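# Unpack drink cans from canvas bag, leave apple inside

## Task

Remove every drink can from the canvas bag and set each one upright on the table. At the end the apple must be lying on the bag's floor and the bag must be standing with its walls raised.

## Robot and tools

Robot: two arms on a table. left_arm carries a five-finger left hand and right_arm a right hand; the left hand mirrors the right. Base poses in the scene frame: left_arm at (+0.042, +0.337, +0.001) m, quat_wxyz (+1.000, 0, 0, -0.008); right_arm at (-0.033, -0.338, 0) m, quat_wxyz (+1.000, 0, 0, +0.001). A post stands on the floor behind the arms. Something may occasionally nudge a loose object.

Frames: the scene frame has its origin at table-top height, midway between the nominal bases, +z up, +x away from the robot over the table, left_arm on the +y side. Arm names do not match image sides. Each arm reports its hand pose, velocities and targets in its own base frame. Motion offsets are expressed along the axes of that arm's current Hand target.

Hand point: a point fixed to the palm, 0.05 m in front of it and 0.15 m out from the wrist face. Its +z runs along the straight fingers, +y points out of the palm, +x runs across the palm away from the thumb on the right hand and toward the thumb on the left hand. Straight fingertips reach about 0.06-0.07 m past the point and lie 0.06 m behind it along -y. A wrist bracket on the little-finger side can strike things. With the thumb turned in front of the palm, the hand can wrap objects about 0.035-0.065 m thick; thumb tip against index pad can pinch light items up to about 0.08 m.

Row layout (used by execute_actions and move): 28 numbers, each in [-1, 1], always for both arms. Positions 1-14 are left_arm: dx, dy, dz, rx, ry, rz, then little, ring, middle, index, thumb_bend, thumb_turn, force_limit, speed. Positions 15-28 are the same fourteen for right_arm. The six pose numbers are offsets, not poses: they count from that arm's Hand target as it stood when the action or move began, along that target's axes; 1.0 equals 0.6 m or 180 degrees; rx, ry, rz form one rotation vector. Repeating an offset moves the arm further. Six zeros asks nothing new of an arm. The finger numbers are absolute targets: +1 open/straight, -1 curled; thumb_turn +1 beside the palm, -1 opposite the fingers. force_limit maps -1..+1 to roughly 0..10 N at the fingertip (0..15 N for the two thumb motors). speed rises from near zero at -1 to full at +0.48 and stays full above. There is no 'unchanged' value for a hand: resend the eight numbers of the last row actually run for it, or, if none has run yet, its hand_measured six plus hand_force_limit and hand_speed. For a gentle grip, close with speed at -0.94 or below. To tighten, raise force_limit and send a target more closed than hand_measured; to loosen, send one more open.

Tools:
- execute_actions(actions, cameras): actions is a list of actions; each action is a list of 1 to 15 rows, each row one 1/30 s step; a short action repeats its final row up to 15 steps. Every row in an action counts from that action's starting Hand target. Images return only for an empty list or when cameras names them.
- move(target, speed, blend, blocking, cameras): target is one row or up to 15 rows; all offsets count from the same starting Hand targets, not chained. speed is path top speed in m/s, 0.002 to 4.3, default 0.25 (turn rate twice that in rad/s); one value or one per target. blend in m rounds corners (0 = stop at each). Paths are straight, share a 10 s cap and ignore obstacles and the other arm. blocking=false returns after about 0.5 s while the move continues.
- wait(seconds 0-3600, cameras): lets time pass with no new command.
- stop(cameras): brakes a running move.
- zoom_image(camera, region [x0,y0,x1,y1]), region at most 504x504 pixels, of the newest image of that camera.
- show_instructions(): shows reference pages.
- finished_scene(scene=1): ends the scene irreversibly.
Cameras: cam_high, cam_low, cam_left_wrist, cam_right_wrist, each 896x504. ["all"] shows every camera.

Results: end_effector_position (m) and end_effector_quat_wxyz per arm in its base frame; Hand target is the last commanded pose after clipping, the base for the next offsets. Orientation commands are clipped to 40 degrees from the measured orientation each step. Arms sag under friction and weight and often rest 1-3 cm (sometimes 5 cm) short, usually low; that is not evidence of contact. A fresh execute_actions call re-requests the target; otherwise send the gap as an offset. hand_measured, hand_stopped_by (moving, target, force, stalled, fault) and hand_load_n list six values in motor order; a load near 0 after grasping means the object slipped; positive load pushes a finger open. A move adds a 'move:' line: done, off_target, moving, held or fault, plus limits=paced (pose clipped) or limits=held (steps withheld). Joint torques and velocities are also reported. MOTOR HOT appears at 85 °C; at 100 °C that arm goes limp for 30-60 s, so avoid long heavy holds, full stretch or pushing into unreachable poses. Time keeps running while you compose replies; the robot holds its last command.

Avoid: dropping anything even slightly, releasing moving objects, fast impacts, hard presses, overloading fingers, collisions or squeezes between the two arms (can fail the scene), swinging the elbow by passing near a base, and letting any object leave the table, which fails the task. The final state must remain correct after the robot lets go.

Each tool is called after "Emit:" by a JSON object that holds its "api" and its "payload", one argument or row to a line.

Reference images:

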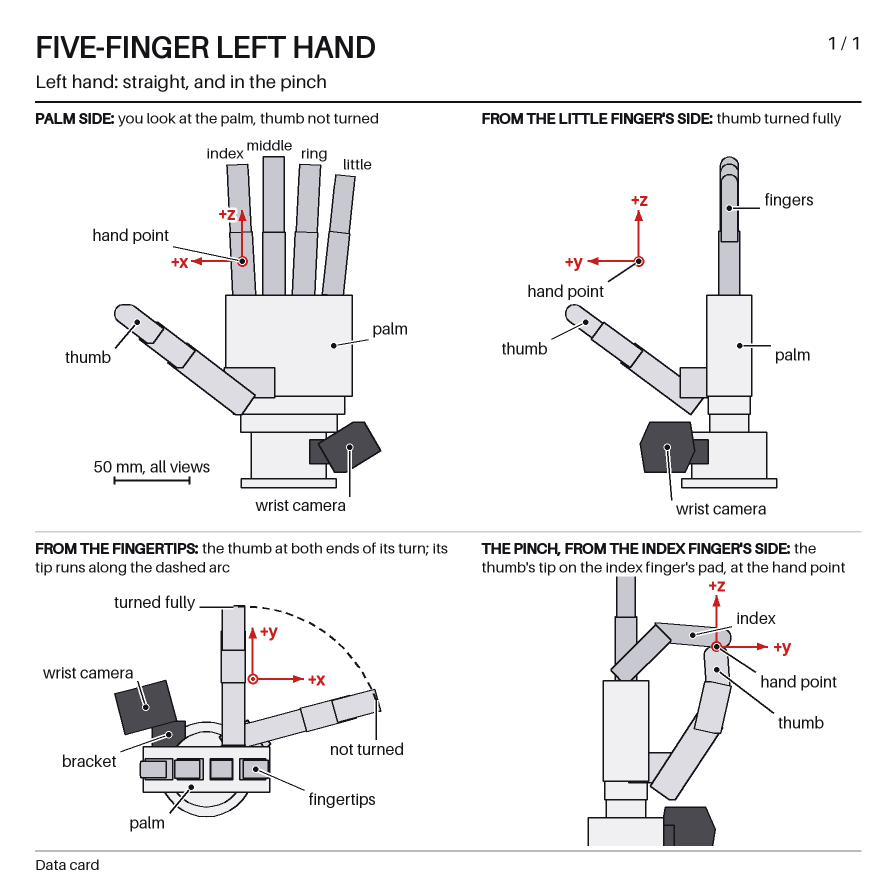

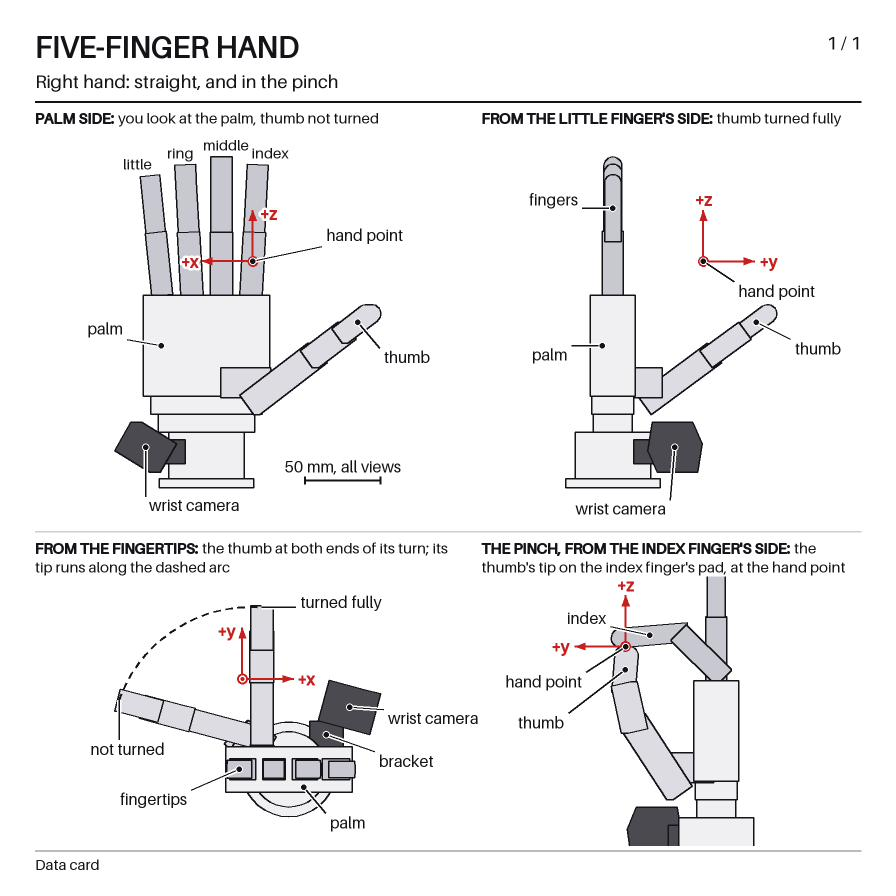

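## Session

Emit:
{"api": "execute_actions", "payload": {
  "actions": []
}}

Scene clock: 0.00 s.
left_arm: end_effector_position=(+0.6077, +0.1996, +0.1423) hand_measured=(+1.000, +1.000, +1.000, +1.000, +1.000, +1.000) hand_load_n=(+0.0, +0.0, +0.0, +0.0, +0.0, +0.0) hand_stopped_by=(target, target, target, target, target, target) hand_force_limit=0.00 hand_speed=-0.80 end_effector_quat_wxyz=(-0.107, +0.985, -0.055, +0.123) | right_arm: end_effector_position=(+0.3434, -0.0538, +0.3407) hand_measured=(+1.000, +1.000, +1.000, +1.000, +1.000, +1.000) hand_load_n=(+0.0, +0.0, +0.0, +0.0, +0.0, +0.0) hand_stopped_by=(target, target, target, target, target, target) hand_force_limit=0.00 hand_speed=-0.80 end_effector_quat_wxyz=(+0.555, +0.069, +0.828, -0.040)
Joint positions: left_arm=[0.398 1.821 1.616 -1.048 -0.083 -1.047] | right_arm=[-0.519 0.493 0.614 -0.538 -0.335 1.437]
Joint velocities: within noise
Joint torques (N m): no reading
Heat: left arm: hottest shoulder 26 °C; right arm: hottest waist 25 °C.
Hand target: left_arm +0.6151, +0.2026, +0.1550; -0.113, +0.983, -0.055, +0.136 | right_arm +0.3440, -0.0542, +0.3534; +0.563, +0.066, +0.822, -0.044

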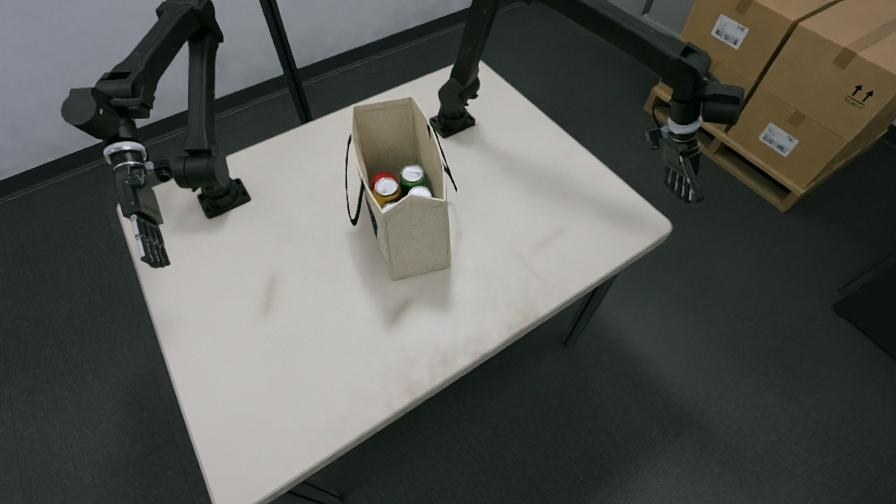

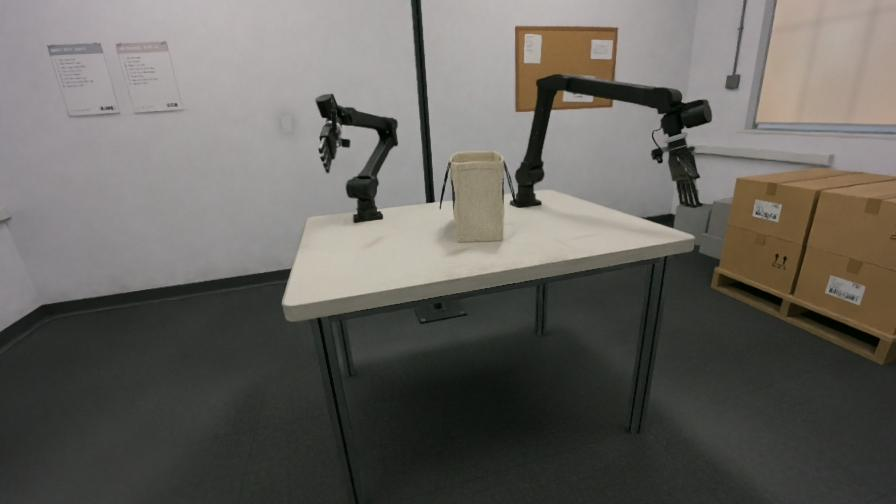

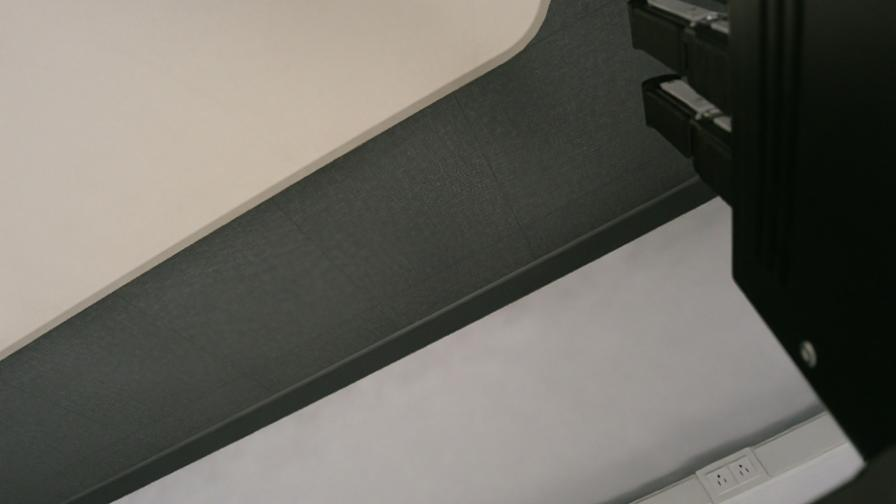

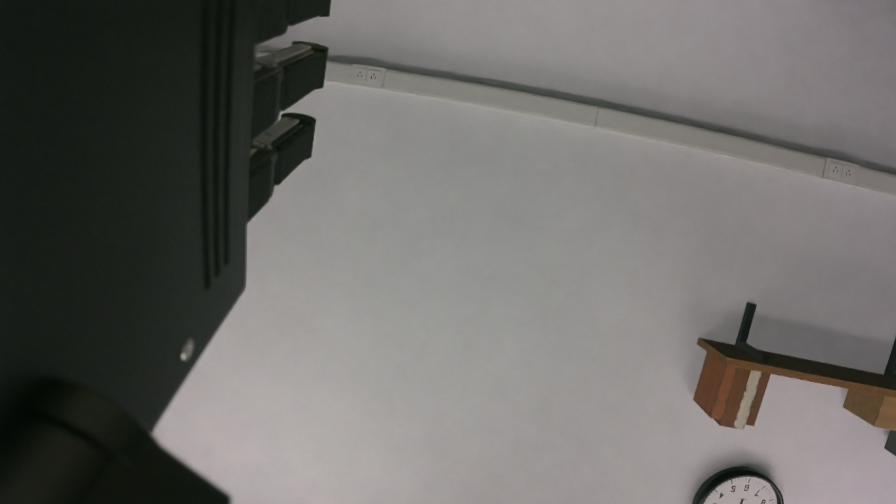

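Emit:
{"api": "zoom_image", "payload": {
  "camera": "cam_high",
  "region": [320, 80, 480, 290]
}}

Emit:
{"api": "zoom_image", "payload": {
  "camera": "cam_low",
  "region": [300, 80, 700, 305]
}}

Scaled by 2.400 from the camera's image (finer frame: 1280x720).

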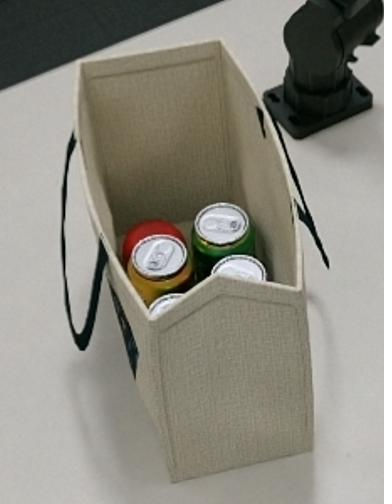

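Scaled by 1.260 from the camera's image (finer frame: 1280x720).

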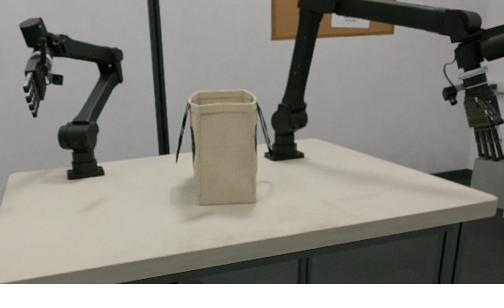

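Emit:
{"api": "move", "payload": {
  "target": [-0.536,0.830,-0.827,-0.132,0.0226,0.624,1,1,1,1,1,1,0,-0.8,0,0,0,0,0,0,1,1,1,1,1,1,0,-0.8],
  "cameras": ["all"],
  "speed": 0.3
}}

Scene clock: 198.70 s.
left_arm: end_effector_position=(+0.1276, -0.3349, +0.4059) hand_measured=(+1.000, +1.000, +1.000, +1.000, +1.000, +1.000) hand_load_n=(+0.0, +0.0, +0.0, +0.0, +0.0, +0.0) hand_stopped_by=(target, target, target, target, target, target) hand_force_limit=0.00 hand_speed=-0.80 end_effector_quat_wxyz=(-0.021, -0.492, +0.856, -0.159) | right_arm: end_effector_position=(+0.3434, -0.0538, +0.3407) hand_measured=(+1.000, +1.000, +1.000, +1.000, +1.000, +1.000) hand_load_n=(+0.0, +0.0, +0.0, +0.0, -0.5, +0.0) hand_stopped_by=(target, target, target, target, target, target) hand_force_limit=0.00 hand_speed=-0.80 end_effector_quat_wxyz=(+0.555, +0.069, +0.828, -0.040)
Joint positions: left_arm=[-1.021 1.227 1.658 -1.683 0.051 -0.502] | right_arm=[-0.519 0.493 0.614 -0.538 -0.335 1.437]
Joint torques (N m): left_arm=[-0.44 -7.88 10.93 0.4 0.08 -0.01] | right_arm=[0.15 0.67 10.62 1.69 -0.2 0]
Heat: left arm: hottest shoulder 35 °C; right arm: hottest elbow 38 °C.
Hand target: left_arm +0.1305, -0.3383, +0.4199; +0.000, -0.500, +0.866, +0.000 | right_arm +0.3440, -0.0542, +0.3534; +0.563, +0.066, +0.822, -0.044
Off the commanded pose: left_arm 0.015 m, 19 deg | right_arm 0.013 m, 1 deg.
joint sent to its limit (left arm) — joint 4 (wrist pitch), lower limit. The joint targets are off in orientation, not in position.
move: off_target (left_arm)

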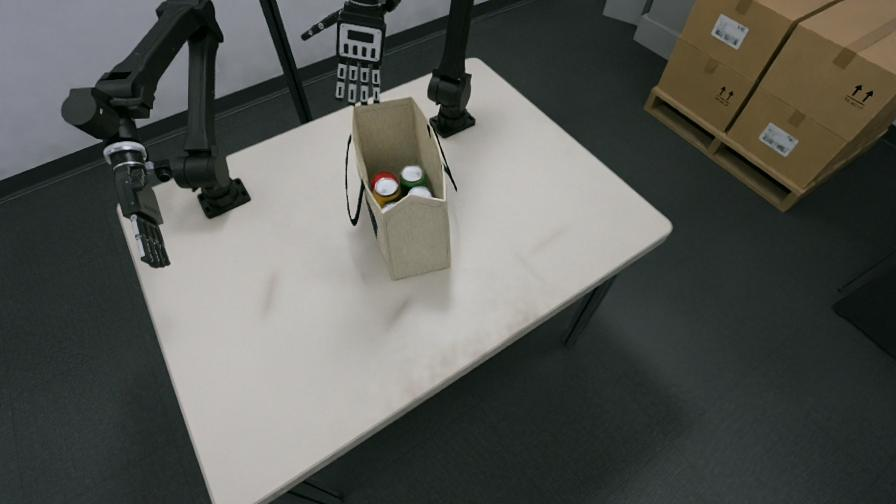

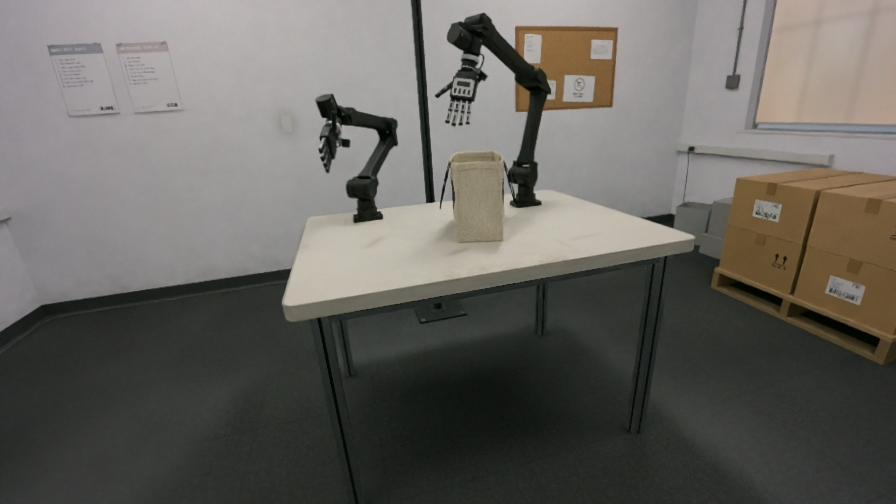

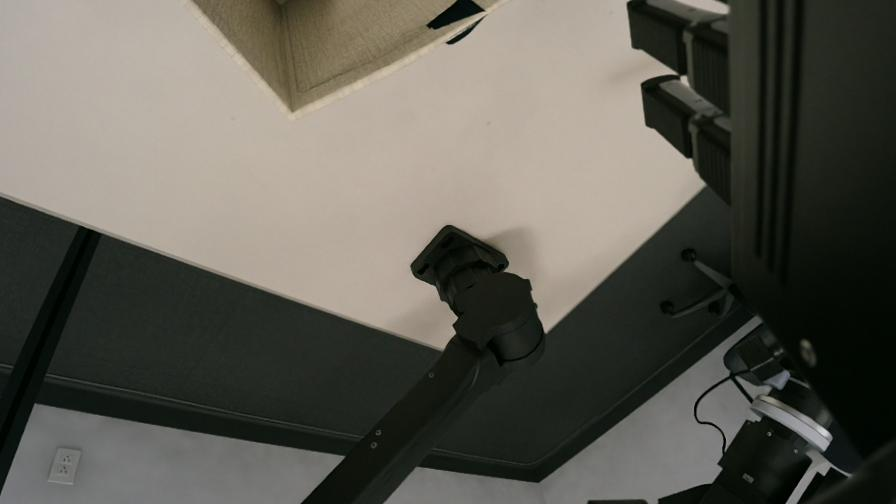

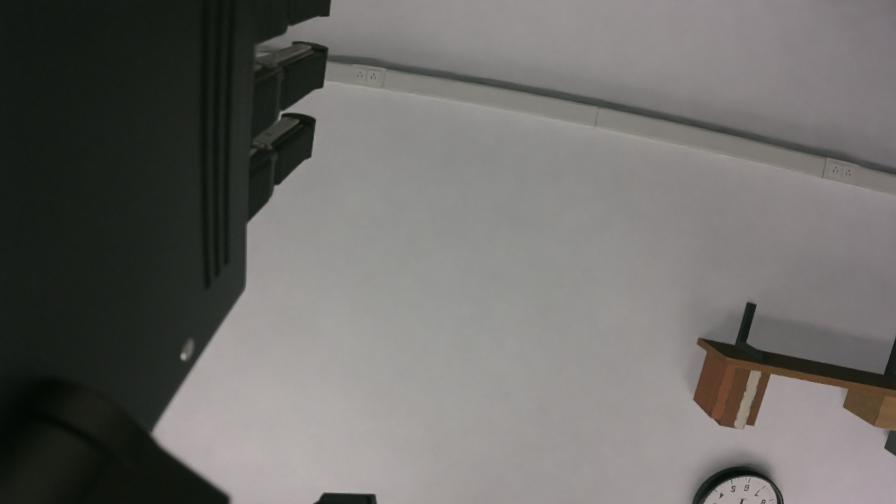

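Emit:
{"api": "move", "payload": {
  "target": [-0.088,-0.219,0,0,0,0,1,1,1,1,1,1,0,-0.8,0,0,0,0,0,0,1,1,1,1,1,1,0,-0.8],
  "cameras": ["cam_high","cam_left_wrist"],
  "speed": 0.3
}}

Scene clock: 234.83 s.
left_arm: end_effector_position=(+0.2700, -0.3561, +0.4029) hand_measured=(+1.000, +1.000, +1.000, +1.000, +1.000, +1.000) hand_load_n=(+0.0, +0.0, +0.0, +0.0, +0.0, +0.0) hand_stopped_by=(target, target, target, target, target, target) hand_force_limit=0.00 hand_speed=-0.80 end_effector_quat_wxyz=(+0.013, -0.508, +0.847, -0.155) | right_arm: end_effector_position=(+0.3434, -0.0538, +0.3407) hand_measured=(+1.000, +1.000, +1.000, +1.000, +1.000, +1.000) hand_load_n=(+0.0, +0.0, +0.0, +0.0, +0.0, +0.0) hand_stopped_by=(target, target, target, target, target, target) hand_force_limit=0.00 hand_speed=-0.80 end_effector_quat_wxyz=(+0.555, +0.069, +0.828, -0.040)
Joint positions: left_arm=[-0.793 1.493 1.917 -1.686 0.048 -0.31] | right_arm=[-0.519 0.493 0.614 -0.538 -0.335 1.437]
Joint torques (N m): left_arm=[-1.49 -13.33 11.1 0.38 -0.11 0.21] | right_arm=[0.15 0.73 10.61 1.7 -0.19 0]
Heat: left arm: hottest elbow 33 °C; right arm: hottest elbow 39 °C.
Hand target: left_arm +0.2706, -0.3584, +0.4198; +0.000, -0.500, +0.866, +0.001 | right_arm +0.3440, -0.0542, +0.3534; +0.563, +0.066, +0.822, -0.044
Off the commanded pose: left_arm 0.017 m, 18 deg | right_arm 0.013 m, 1 deg.
joint sent to its limit (left arm) — joint 4 (wrist pitch), lower limit. The joint targets are off in orientation, not in position.
move: off_target (left_arm)

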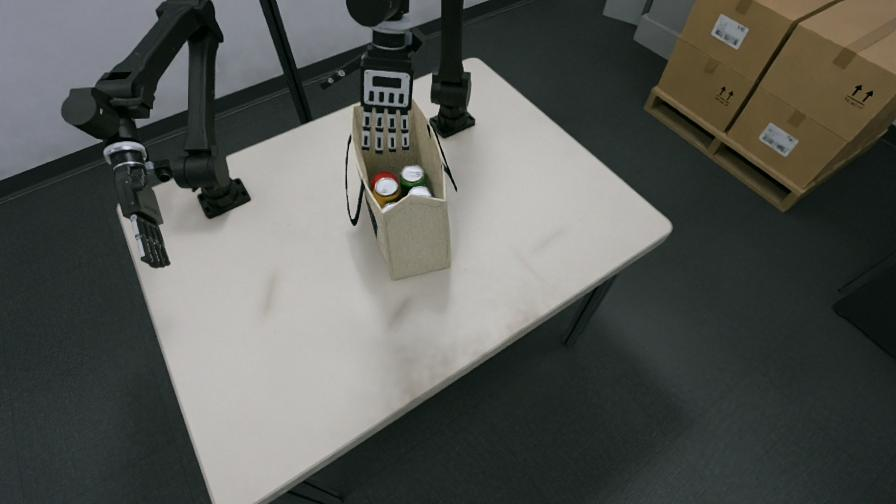

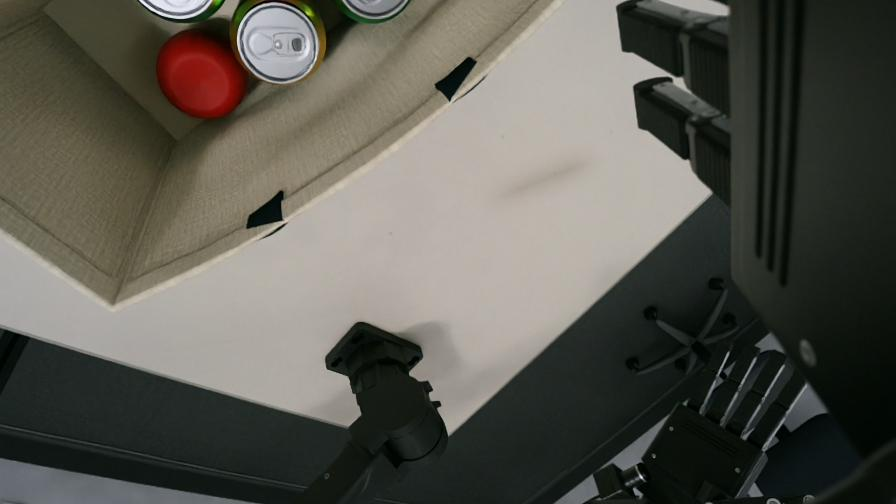

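Emit:
{"api": "move", "payload": {
  "target": [-0.162,-0.08,0,0,0,0,1,1,1,1,1,1,0,-0.8,0,0,0,0,0,0,1,1,1,1,1,1,0,-0.8],
  "cameras": ["cam_high","cam_left_wrist"],
  "speed": 0.3
}}

Scene clock: 254.47 s.
left_arm: end_effector_position=(+0.3575, -0.2937, +0.4081) hand_measured=(+1.000, +1.000, +1.000, +1.000, +1.000, +1.000) hand_load_n=(+0.0, +0.0, +0.0, +0.0, +0.0, +0.0) hand_stopped_by=(target, target, target, target, target, target) hand_force_limit=0.00 hand_speed=-0.80 end_effector_quat_wxyz=(+0.054, -0.507, +0.845, -0.161) | right_arm: end_effector_position=(+0.3434, -0.0538, +0.3407) hand_measured=(+1.000, +1.000, +1.000, +1.000, +1.000, +1.000) hand_load_n=(+0.0, +0.0, +0.0, +0.0, +0.0, +0.0) hand_stopped_by=(target, target, target, target, target, target) hand_force_limit=0.00 hand_speed=-0.80 end_effector_quat_wxyz=(+0.555, +0.069, +0.828, -0.040)
Joint positions: left_arm=[-0.59 1.55 2.005 -1.686 0.04 -0.106] | right_arm=[-0.519 0.493 0.614 -0.538 -0.335 1.437]
Joint torques (N m): left_arm=[-1.32 -12.81 11.02 0.49 -0.13 0.23] | right_arm=[0.15 0.79 10.62 1.68 -0.19 0]
Heat: left arm: hottest elbow 34 °C; right arm: hottest elbow 39 °C.
Hand target: left_arm +0.3608, -0.2983, +0.4198; +0.000, -0.500, +0.866, +0.001 | right_arm +0.3440, -0.0542, +0.3534; +0.563, +0.066, +0.822, -0.044
Off the commanded pose: left_arm 0.013 m, 20 deg | right_arm 0.013 m, 1 deg.
joint sent to its limit (left arm) — joint 4 (wrist pitch), lower limit. The joint targets are off in orientation, not in position.
move: off_target (left_arm)

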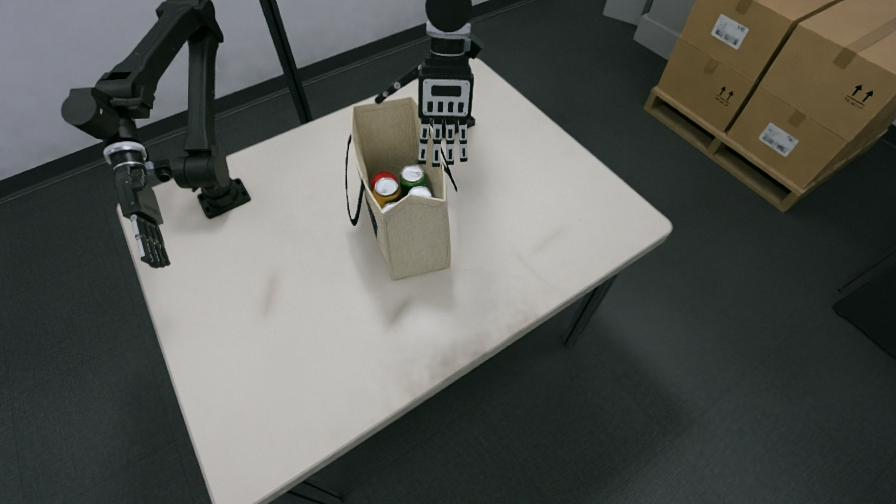

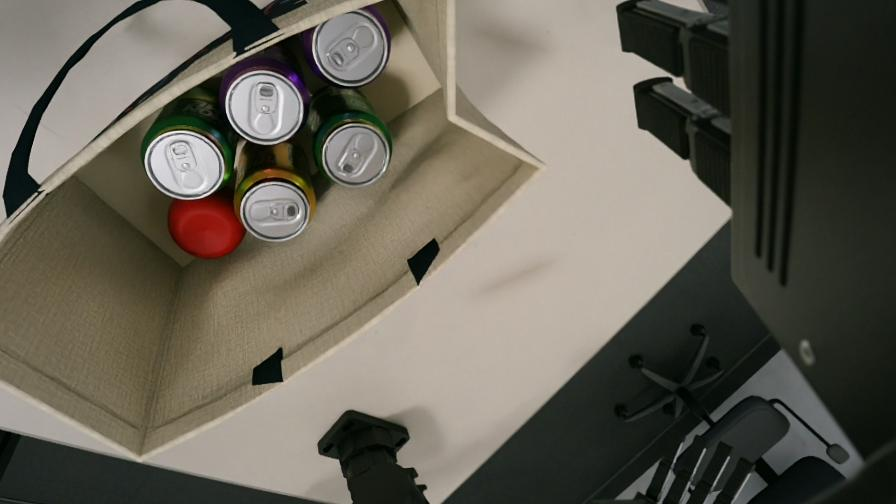

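Emit:
{"api": "zoom_image", "payload": {
  "camera": "cam_left_wrist",
  "region": [0, 0, 504, 284]
}}

Emit:
{"api": "zoom_image", "payload": {
  "camera": "cam_left_wrist",
  "region": [60, 0, 480, 280]
}}

Scaled by 1.000.

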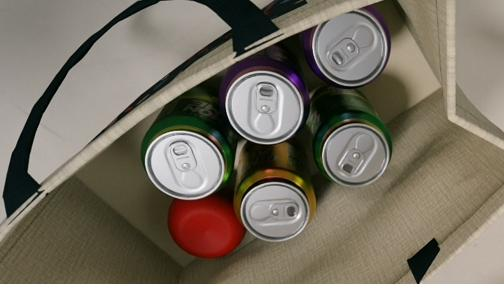

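Scaled by 1.200 from the camera's image (finer frame: 1280x720).

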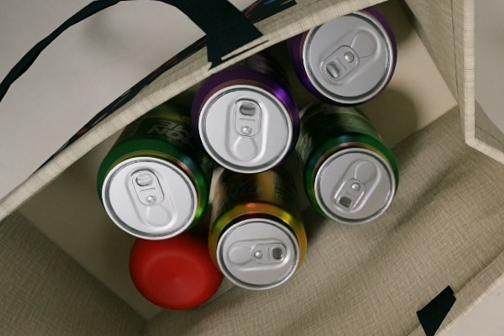

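Emit:
{"api": "move", "payload": {
  "target": [
    [-0.577,0.333,0.083,0,0,0,1,1,1,1,1,1,0,-0.8,0,0,0,0,0,0,-1,-1,-1,0.4,1,1,0,-0.3],
    [-0.577,0.333,0.083,0,0,0,1,1,1,1,1,1,0,-0.8,-0.0215,0.7607,-0.2493,-0.1449,0.0214,-0.5388,-1,-1,-1,0.4,1,-1,0,-0.3]
  ],
  "cameras": ["all"],
  "speed": 0.3
}}

Scene clock: 724.83 s.
left_arm: end_effector_position=(+0.3580, +0.1029, +0.3687) hand_measured=(+1.000, +1.000, +1.000, +1.000, +1.000, +1.000) hand_load_n=(+0.0, +0.0, +0.0, +0.0, -0.5, +0.0) hand_stopped_by=(target, target, target, target, target, target) hand_force_limit=0.00 hand_speed=-0.80 end_effector_quat_wxyz=(+0.111, -0.502, +0.857, -0.029) | right_arm: end_effector_position=(+0.2825, +0.4131, +0.4006) hand_measured=(-1.000, -1.000, -1.000, +0.400, +1.000, -1.000) hand_load_n=(+0.0, +0.0, +0.0, +0.0, +0.0, +0.0) hand_stopped_by=(target, target, target, target, target, target) hand_force_limit=0.00 hand_speed=-0.30 end_effector_quat_wxyz=(-0.303, +0.682, -0.603, +0.283)
Joint positions: left_arm=[0.228 1.376 1.721 -1.686 -0.01 0.74] | right_arm=[1.124 1.376 1.703 -1.363 0.702 0.801]
Joint torques (N m): left_arm=[-1.26 -10.23 8.85 0.29 -0.2 0.2] | right_arm=[0.5 -10.64 11.84 0.61 0.41 -0.14]
Heat: left arm: hottest elbow 39 °C; right arm: hottest elbow 43 °C.
Hand target: left_arm +0.3613, +0.1015, +0.3703; +0.000, -0.500, +0.866, +0.000 | right_arm +0.2833, +0.4178, +0.4201; -0.316, +0.679, -0.600, +0.280
Off the commanded pose: left_arm 0.004 m, 13 deg | right_arm 0.020 m, 2 deg.
joint sent to its limit (left arm) — joint 4 (wrist pitch), lower limit. The joint targets are off in orientation, not in position.
move: off_target (left_arm, right_arm); target 2's new numbers were sent with right_arm's hand 0.020 m and 2 deg from that target

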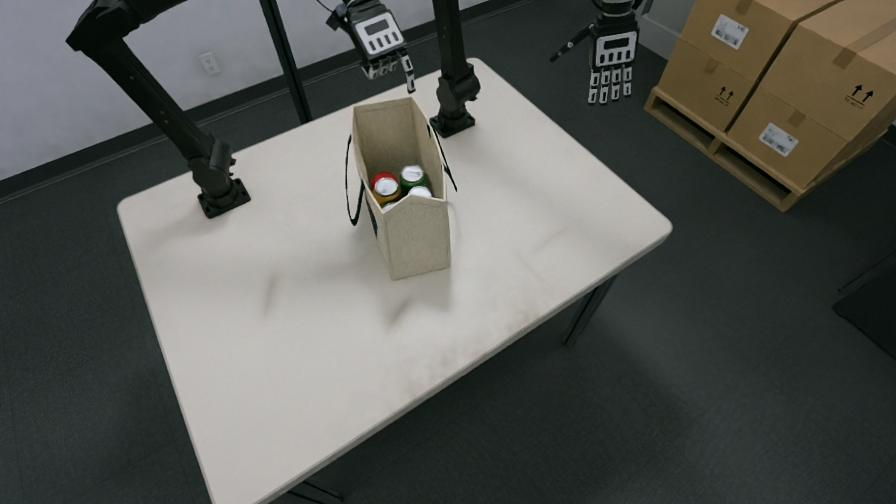

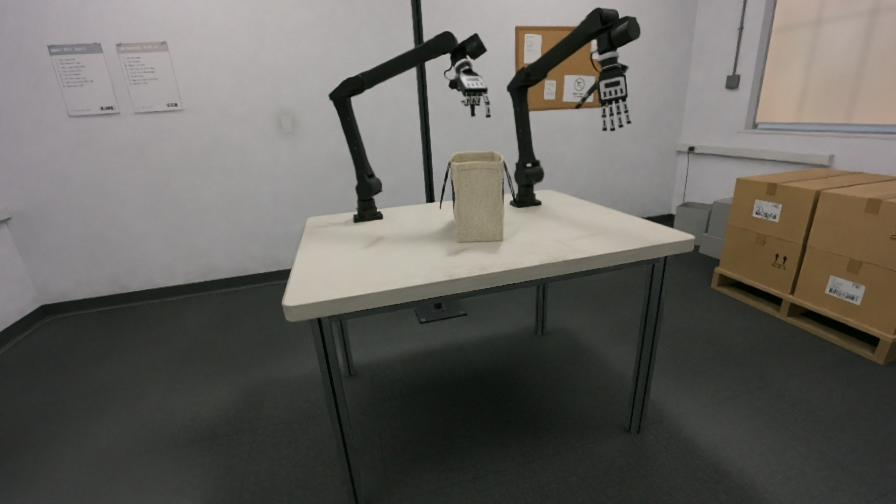

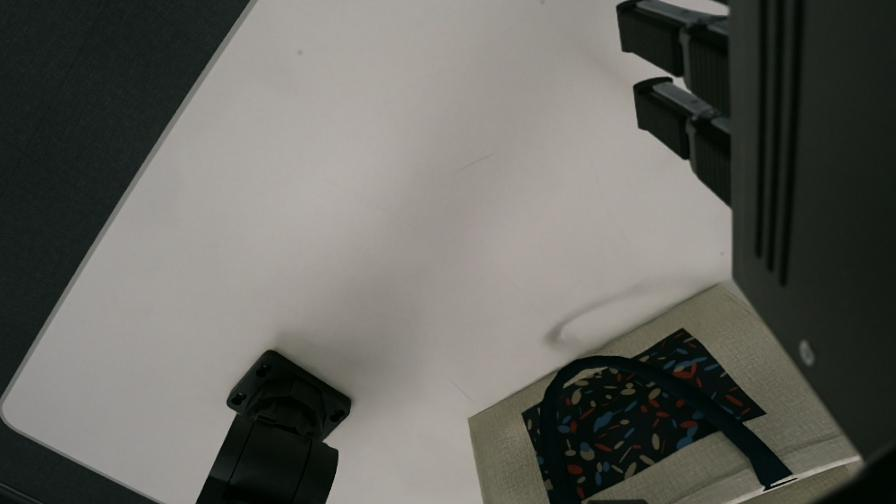

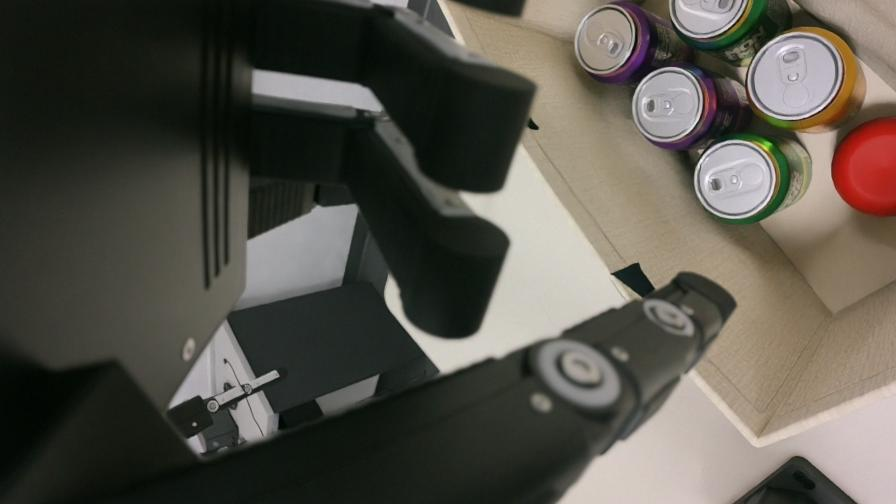

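Emit:
{"api": "zoom_image", "payload": {
  "camera": "cam_high",
  "region": [320, 0, 480, 210]
}}

Emit:
{"api": "zoom_image", "payload": {
  "camera": "cam_right_wrist",
  "region": [392, 0, 896, 504]
}}

Scaled by 2.400 from the camera's image (finer frame: 1280x720).

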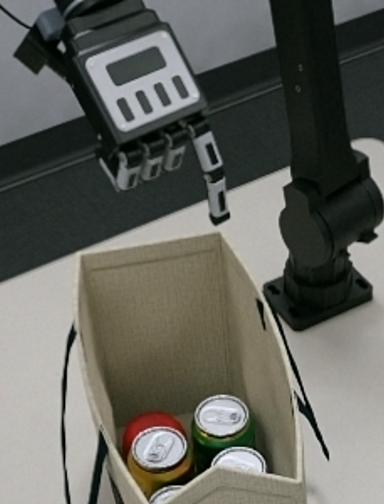

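Scaled by 1.000.

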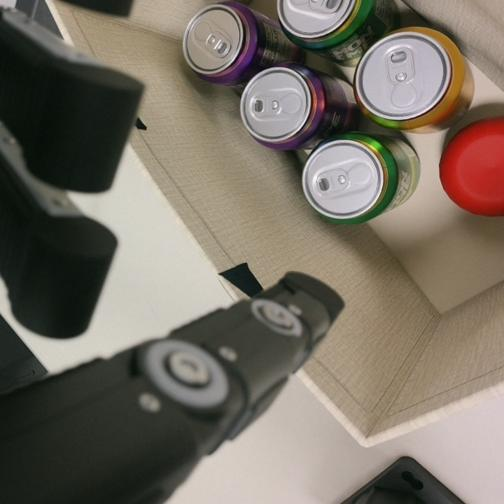

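Emit:
{"api": "move", "payload": {
  "target": [0,0,0,0,0,0,1,1,1,1,1,1,0,-0.8,-0.0215,0.2942,0.2613,0,0,0,-1,-1,-1,0.4,1,-1,0,-0.3],
  "cameras": ["cam_high","cam_right_wrist"],
  "speed": 0.12
}}

Emit:
{"api": "zoom_image", "payload": {
  "camera": "cam_high",
  "region": [320, 60, 480, 270]
}}

Scene clock: 754.87 s.
left_arm: end_effector_position=(+0.3580, +0.1029, +0.3687) hand_measured=(+1.000, +1.000, +1.000, +1.000, +1.000, +1.000) hand_load_n=(+0.0, +0.0, -0.5, +0.0, +0.0, +0.0) hand_stopped_by=(target, target, target, target, target, target) hand_force_limit=0.00 hand_speed=-0.80 end_effector_quat_wxyz=(+0.111, -0.502, +0.857, -0.029) | right_arm: end_effector_position=(+0.2905, +0.4292, +0.1905) hand_measured=(-1.000, -1.000, -1.000, +0.400, +1.000, -1.000) hand_load_n=(+0.0, +0.0, +0.0, +0.0, +0.0, +0.0) hand_stopped_by=(target, target, target, target, target, target) hand_force_limit=0.00 hand_speed=-0.30 end_effector_quat_wxyz=(-0.317, +0.675, -0.605, +0.279)
Joint positions: left_arm=[0.228 1.376 1.721 -1.686 -0.01 0.74] | right_arm=[1.124 1.379 1.138 -0.761 0.703 0.801]
Joint torques (N m): left_arm=[-1.44 -10.11 8.76 0.31 -0.21 0.22] | right_arm=[0.67 -10.64 7.61 1.47 0.4 -0.1]
Heat: left arm: hottest elbow 37 °C; right arm: hottest elbow 44 °C.
Hand target: left_arm +0.3613, +0.1015, +0.3703; +0.000, -0.500, +0.866, +0.000 | right_arm +0.2883, +0.4311, +0.1840; -0.316, +0.679, -0.600, +0.280
Off the commanded pose: left_arm 0.004 m, 13 deg | right_arm 0.007 m, 1 deg.
joint sent to its limit (left arm) — joint 4 (wrist pitch), lower limit. The joint targets are off in orientation, not in position.
move: done

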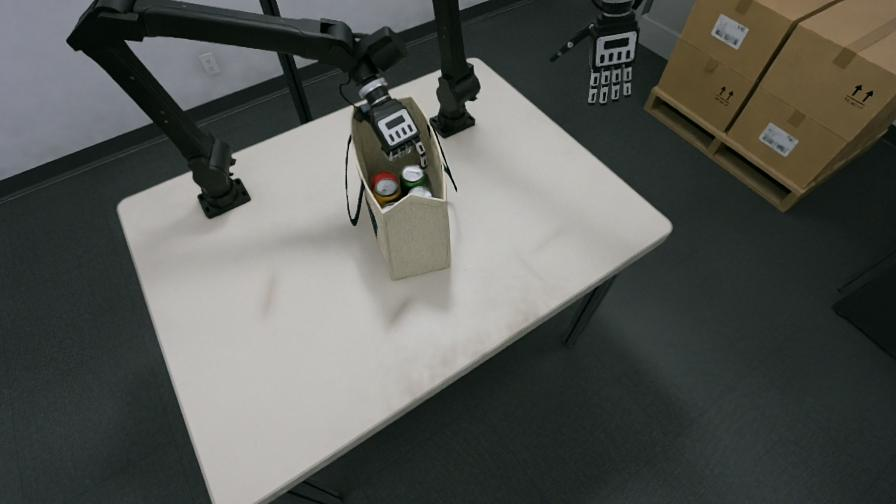

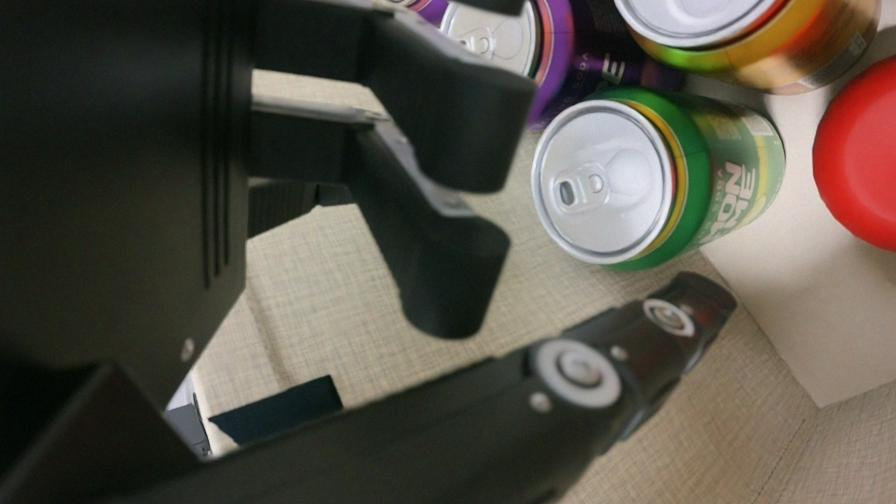

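Scaled by 2.400 from the camera's image (finer frame: 1280x720).

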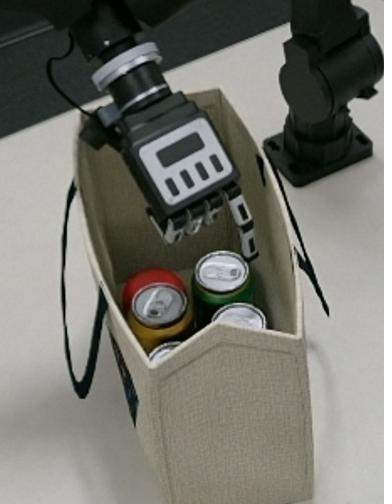

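Emit:
{"api": "move", "payload": {
  "target": [0,0,0,0,0,0,1,1,1,1,1,1,0,-0.8,0.0087,0.0598,0.0453,0,0,0,-1,-1,-1,0.4,1,-1,0,-0.3],
  "cameras": ["cam_high","cam_right_wrist"],
  "speed": 0.06
}}

Emit:
{"api": "zoom_image", "payload": {
  "camera": "cam_high",
  "region": [360, 120, 460, 220]
}}

Scene clock: 784.57 s.
left_arm: end_effector_position=(+0.3580, +0.1029, +0.3687) hand_measured=(+1.000, +1.000, +1.000, +1.000, +1.000, +1.000) hand_load_n=(+0.0, +0.0, +0.0, +0.0, +0.0, +0.0) hand_stopped_by=(target, target, target, target, target, target) hand_force_limit=0.00 hand_speed=-0.80 end_effector_quat_wxyz=(+0.111, -0.502, +0.857, -0.029) | right_arm: end_effector_position=(+0.2887, +0.4254, +0.1487) hand_measured=(-1.000, -1.000, -1.000, +0.400, +1.000, -1.000) hand_load_n=(+0.0, +0.0, +0.0, +0.0, +0.0, +0.0) hand_stopped_by=(target, target, target, target, target, target) hand_force_limit=0.00 hand_speed=-0.30 end_effector_quat_wxyz=(-0.320, +0.674, -0.605, +0.278)
Joint positions: left_arm=[0.228 1.376 1.721 -1.686 -0.01 0.74] | right_arm=[1.124 1.398 1.039 -0.636 0.703 0.801]
Joint torques (N m): left_arm=[-1.32 -10.11 8.81 0.24 -0.18 0.2] | right_arm=[0.56 -10.29 7.23 1.46 0.35 -0.12]
Heat: left arm: hottest elbow 36 °C; right arm: hottest elbow 39 °C.
Hand target: left_arm +0.3613, +0.1015, +0.3703; +0.000, -0.500, +0.866, +0.000 | right_arm +0.2866, +0.4256, +0.1391; -0.316, +0.679, -0.600, +0.280
Off the commanded pose: left_arm 0.004 m, 13 deg | right_arm 0.010 m, 1 deg.
joint sent to its limit (left arm) — joint 4 (wrist pitch), lower limit. The joint targets are off in orientation, not in position.
move: done

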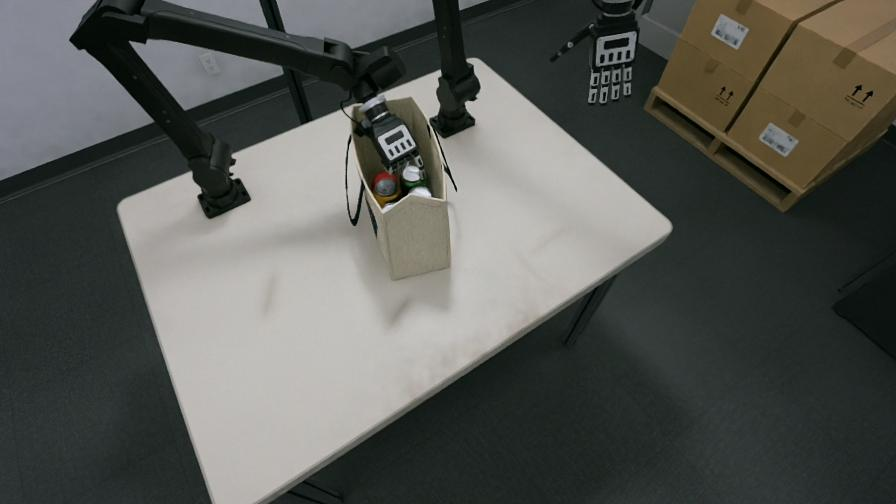

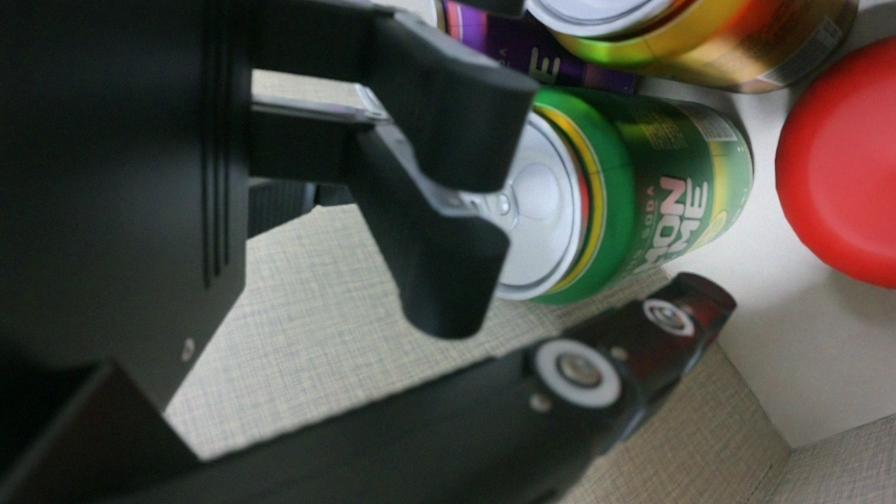

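Scaled by 5.040 from the camera's image (finer frame: 1280x720).

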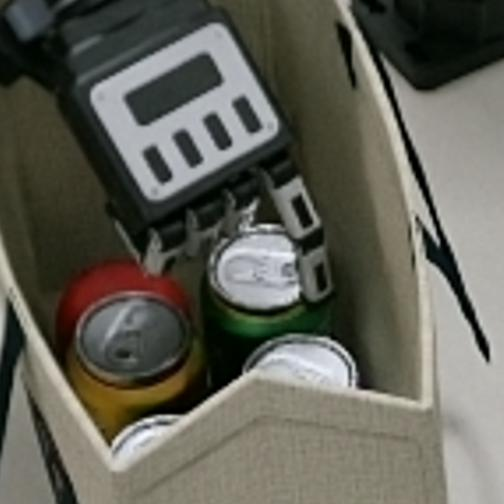

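Emit:
{"api": "move", "payload": {
  "target": [0,0,0,0,0,0,1,1,1,1,1,1,0,-0.8,-0.0042,0.0418,0.0435,0,0,0,-1,-1,-1,0.4,1,-1,0,-0.3],
  "cameras": ["cam_high","cam_right_wrist"],
  "speed": 0.05
}}

Emit:
{"api": "zoom_image", "payload": {
  "camera": "cam_high",
  "region": [360, 120, 460, 220]
}}

Scene clock: 802.33 s.
left_arm: end_effector_position=(+0.3580, +0.1029, +0.3687) hand_measured=(+1.000, +1.000, +1.000, +1.000, +1.000, +1.000) hand_load_n=(+0.0, +0.0, +0.0, +0.0, +0.0, +0.0) hand_stopped_by=(target, target, target, target, target, target) hand_force_limit=0.00 hand_speed=-0.80 end_effector_quat_wxyz=(+0.111, -0.502, +0.857, -0.029) | right_arm: end_effector_position=(+0.2914, +0.4309, +0.1142) hand_measured=(-1.000, -1.000, -1.000, +0.400, +1.000, -1.000) hand_load_n=(+0.0, +0.0, +0.0, +0.5, +0.0, +0.0) hand_stopped_by=(target, target, target, target, target, target) hand_force_limit=0.00 hand_speed=-0.30 end_effector_quat_wxyz=(-0.323, +0.673, -0.605, +0.278)
Joint positions: left_arm=[0.228 1.376 1.721 -1.686 -0.01 0.74] | right_arm=[1.124 1.45 0.991 -0.531 0.703 0.799]
Joint torques (N m): left_arm=[-1.49 -9.76 8.76 0.29 -0.19 0.21] | right_arm=[0.15 -10.58 6.84 1.51 0.26 -0.14]
Heat: left arm: hottest elbow 36 °C; right arm: hottest elbow 38 °C.
Hand target: left_arm +0.3613, +0.1015, +0.3703; +0.000, -0.500, +0.866, +0.000 | right_arm +0.2902, +0.4286, +0.1033; -0.316, +0.679, -0.600, +0.280
Off the commanded pose: left_arm 0.004 m, 13 deg | right_arm 0.011 m, 1 deg.
joint sent to its limit (left arm) — joint 4 (wrist pitch), lower limit. The joint targets are off in orientation, not in position.
move: off_target (right_arm)

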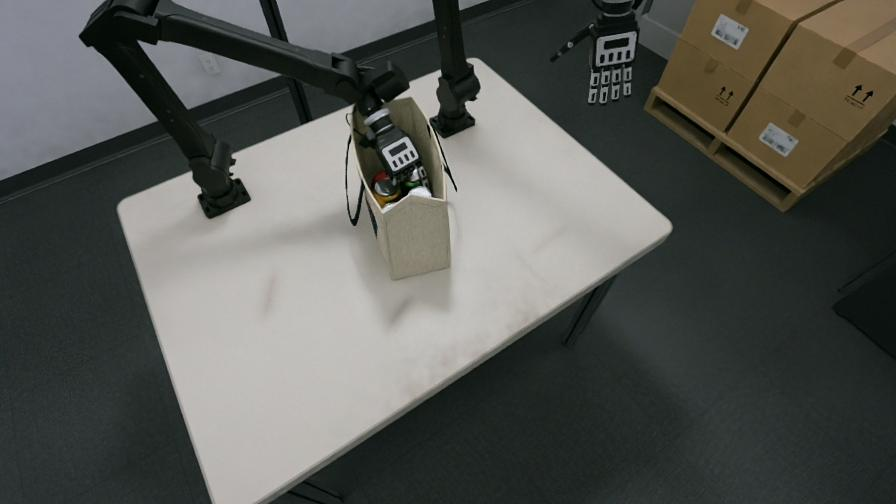

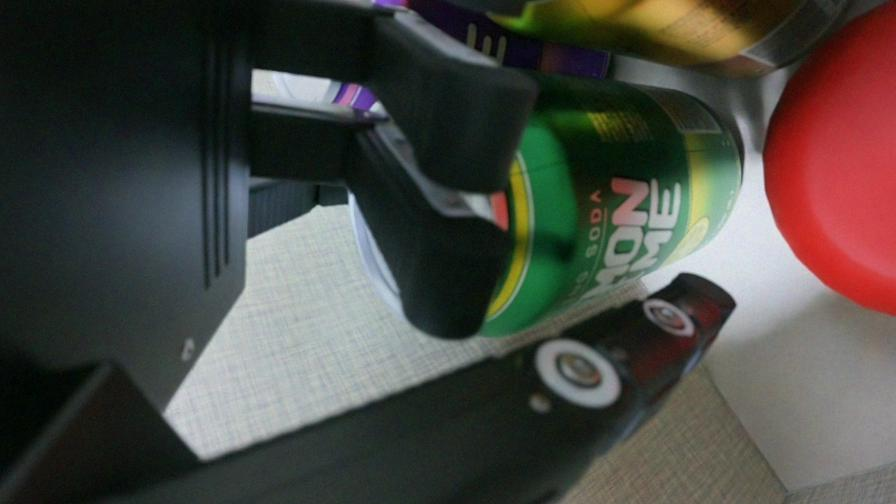

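Scaled by 5.040 from the camera's image (finer frame: 1280x720).

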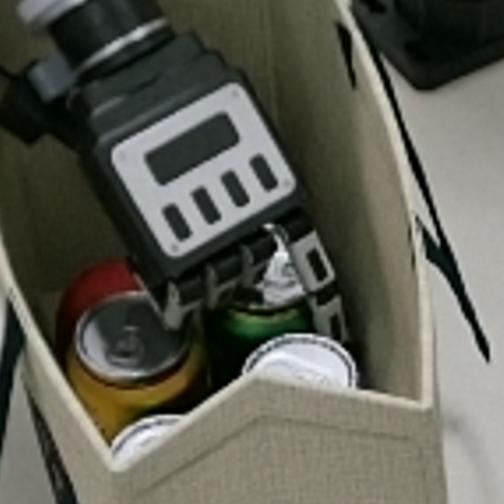

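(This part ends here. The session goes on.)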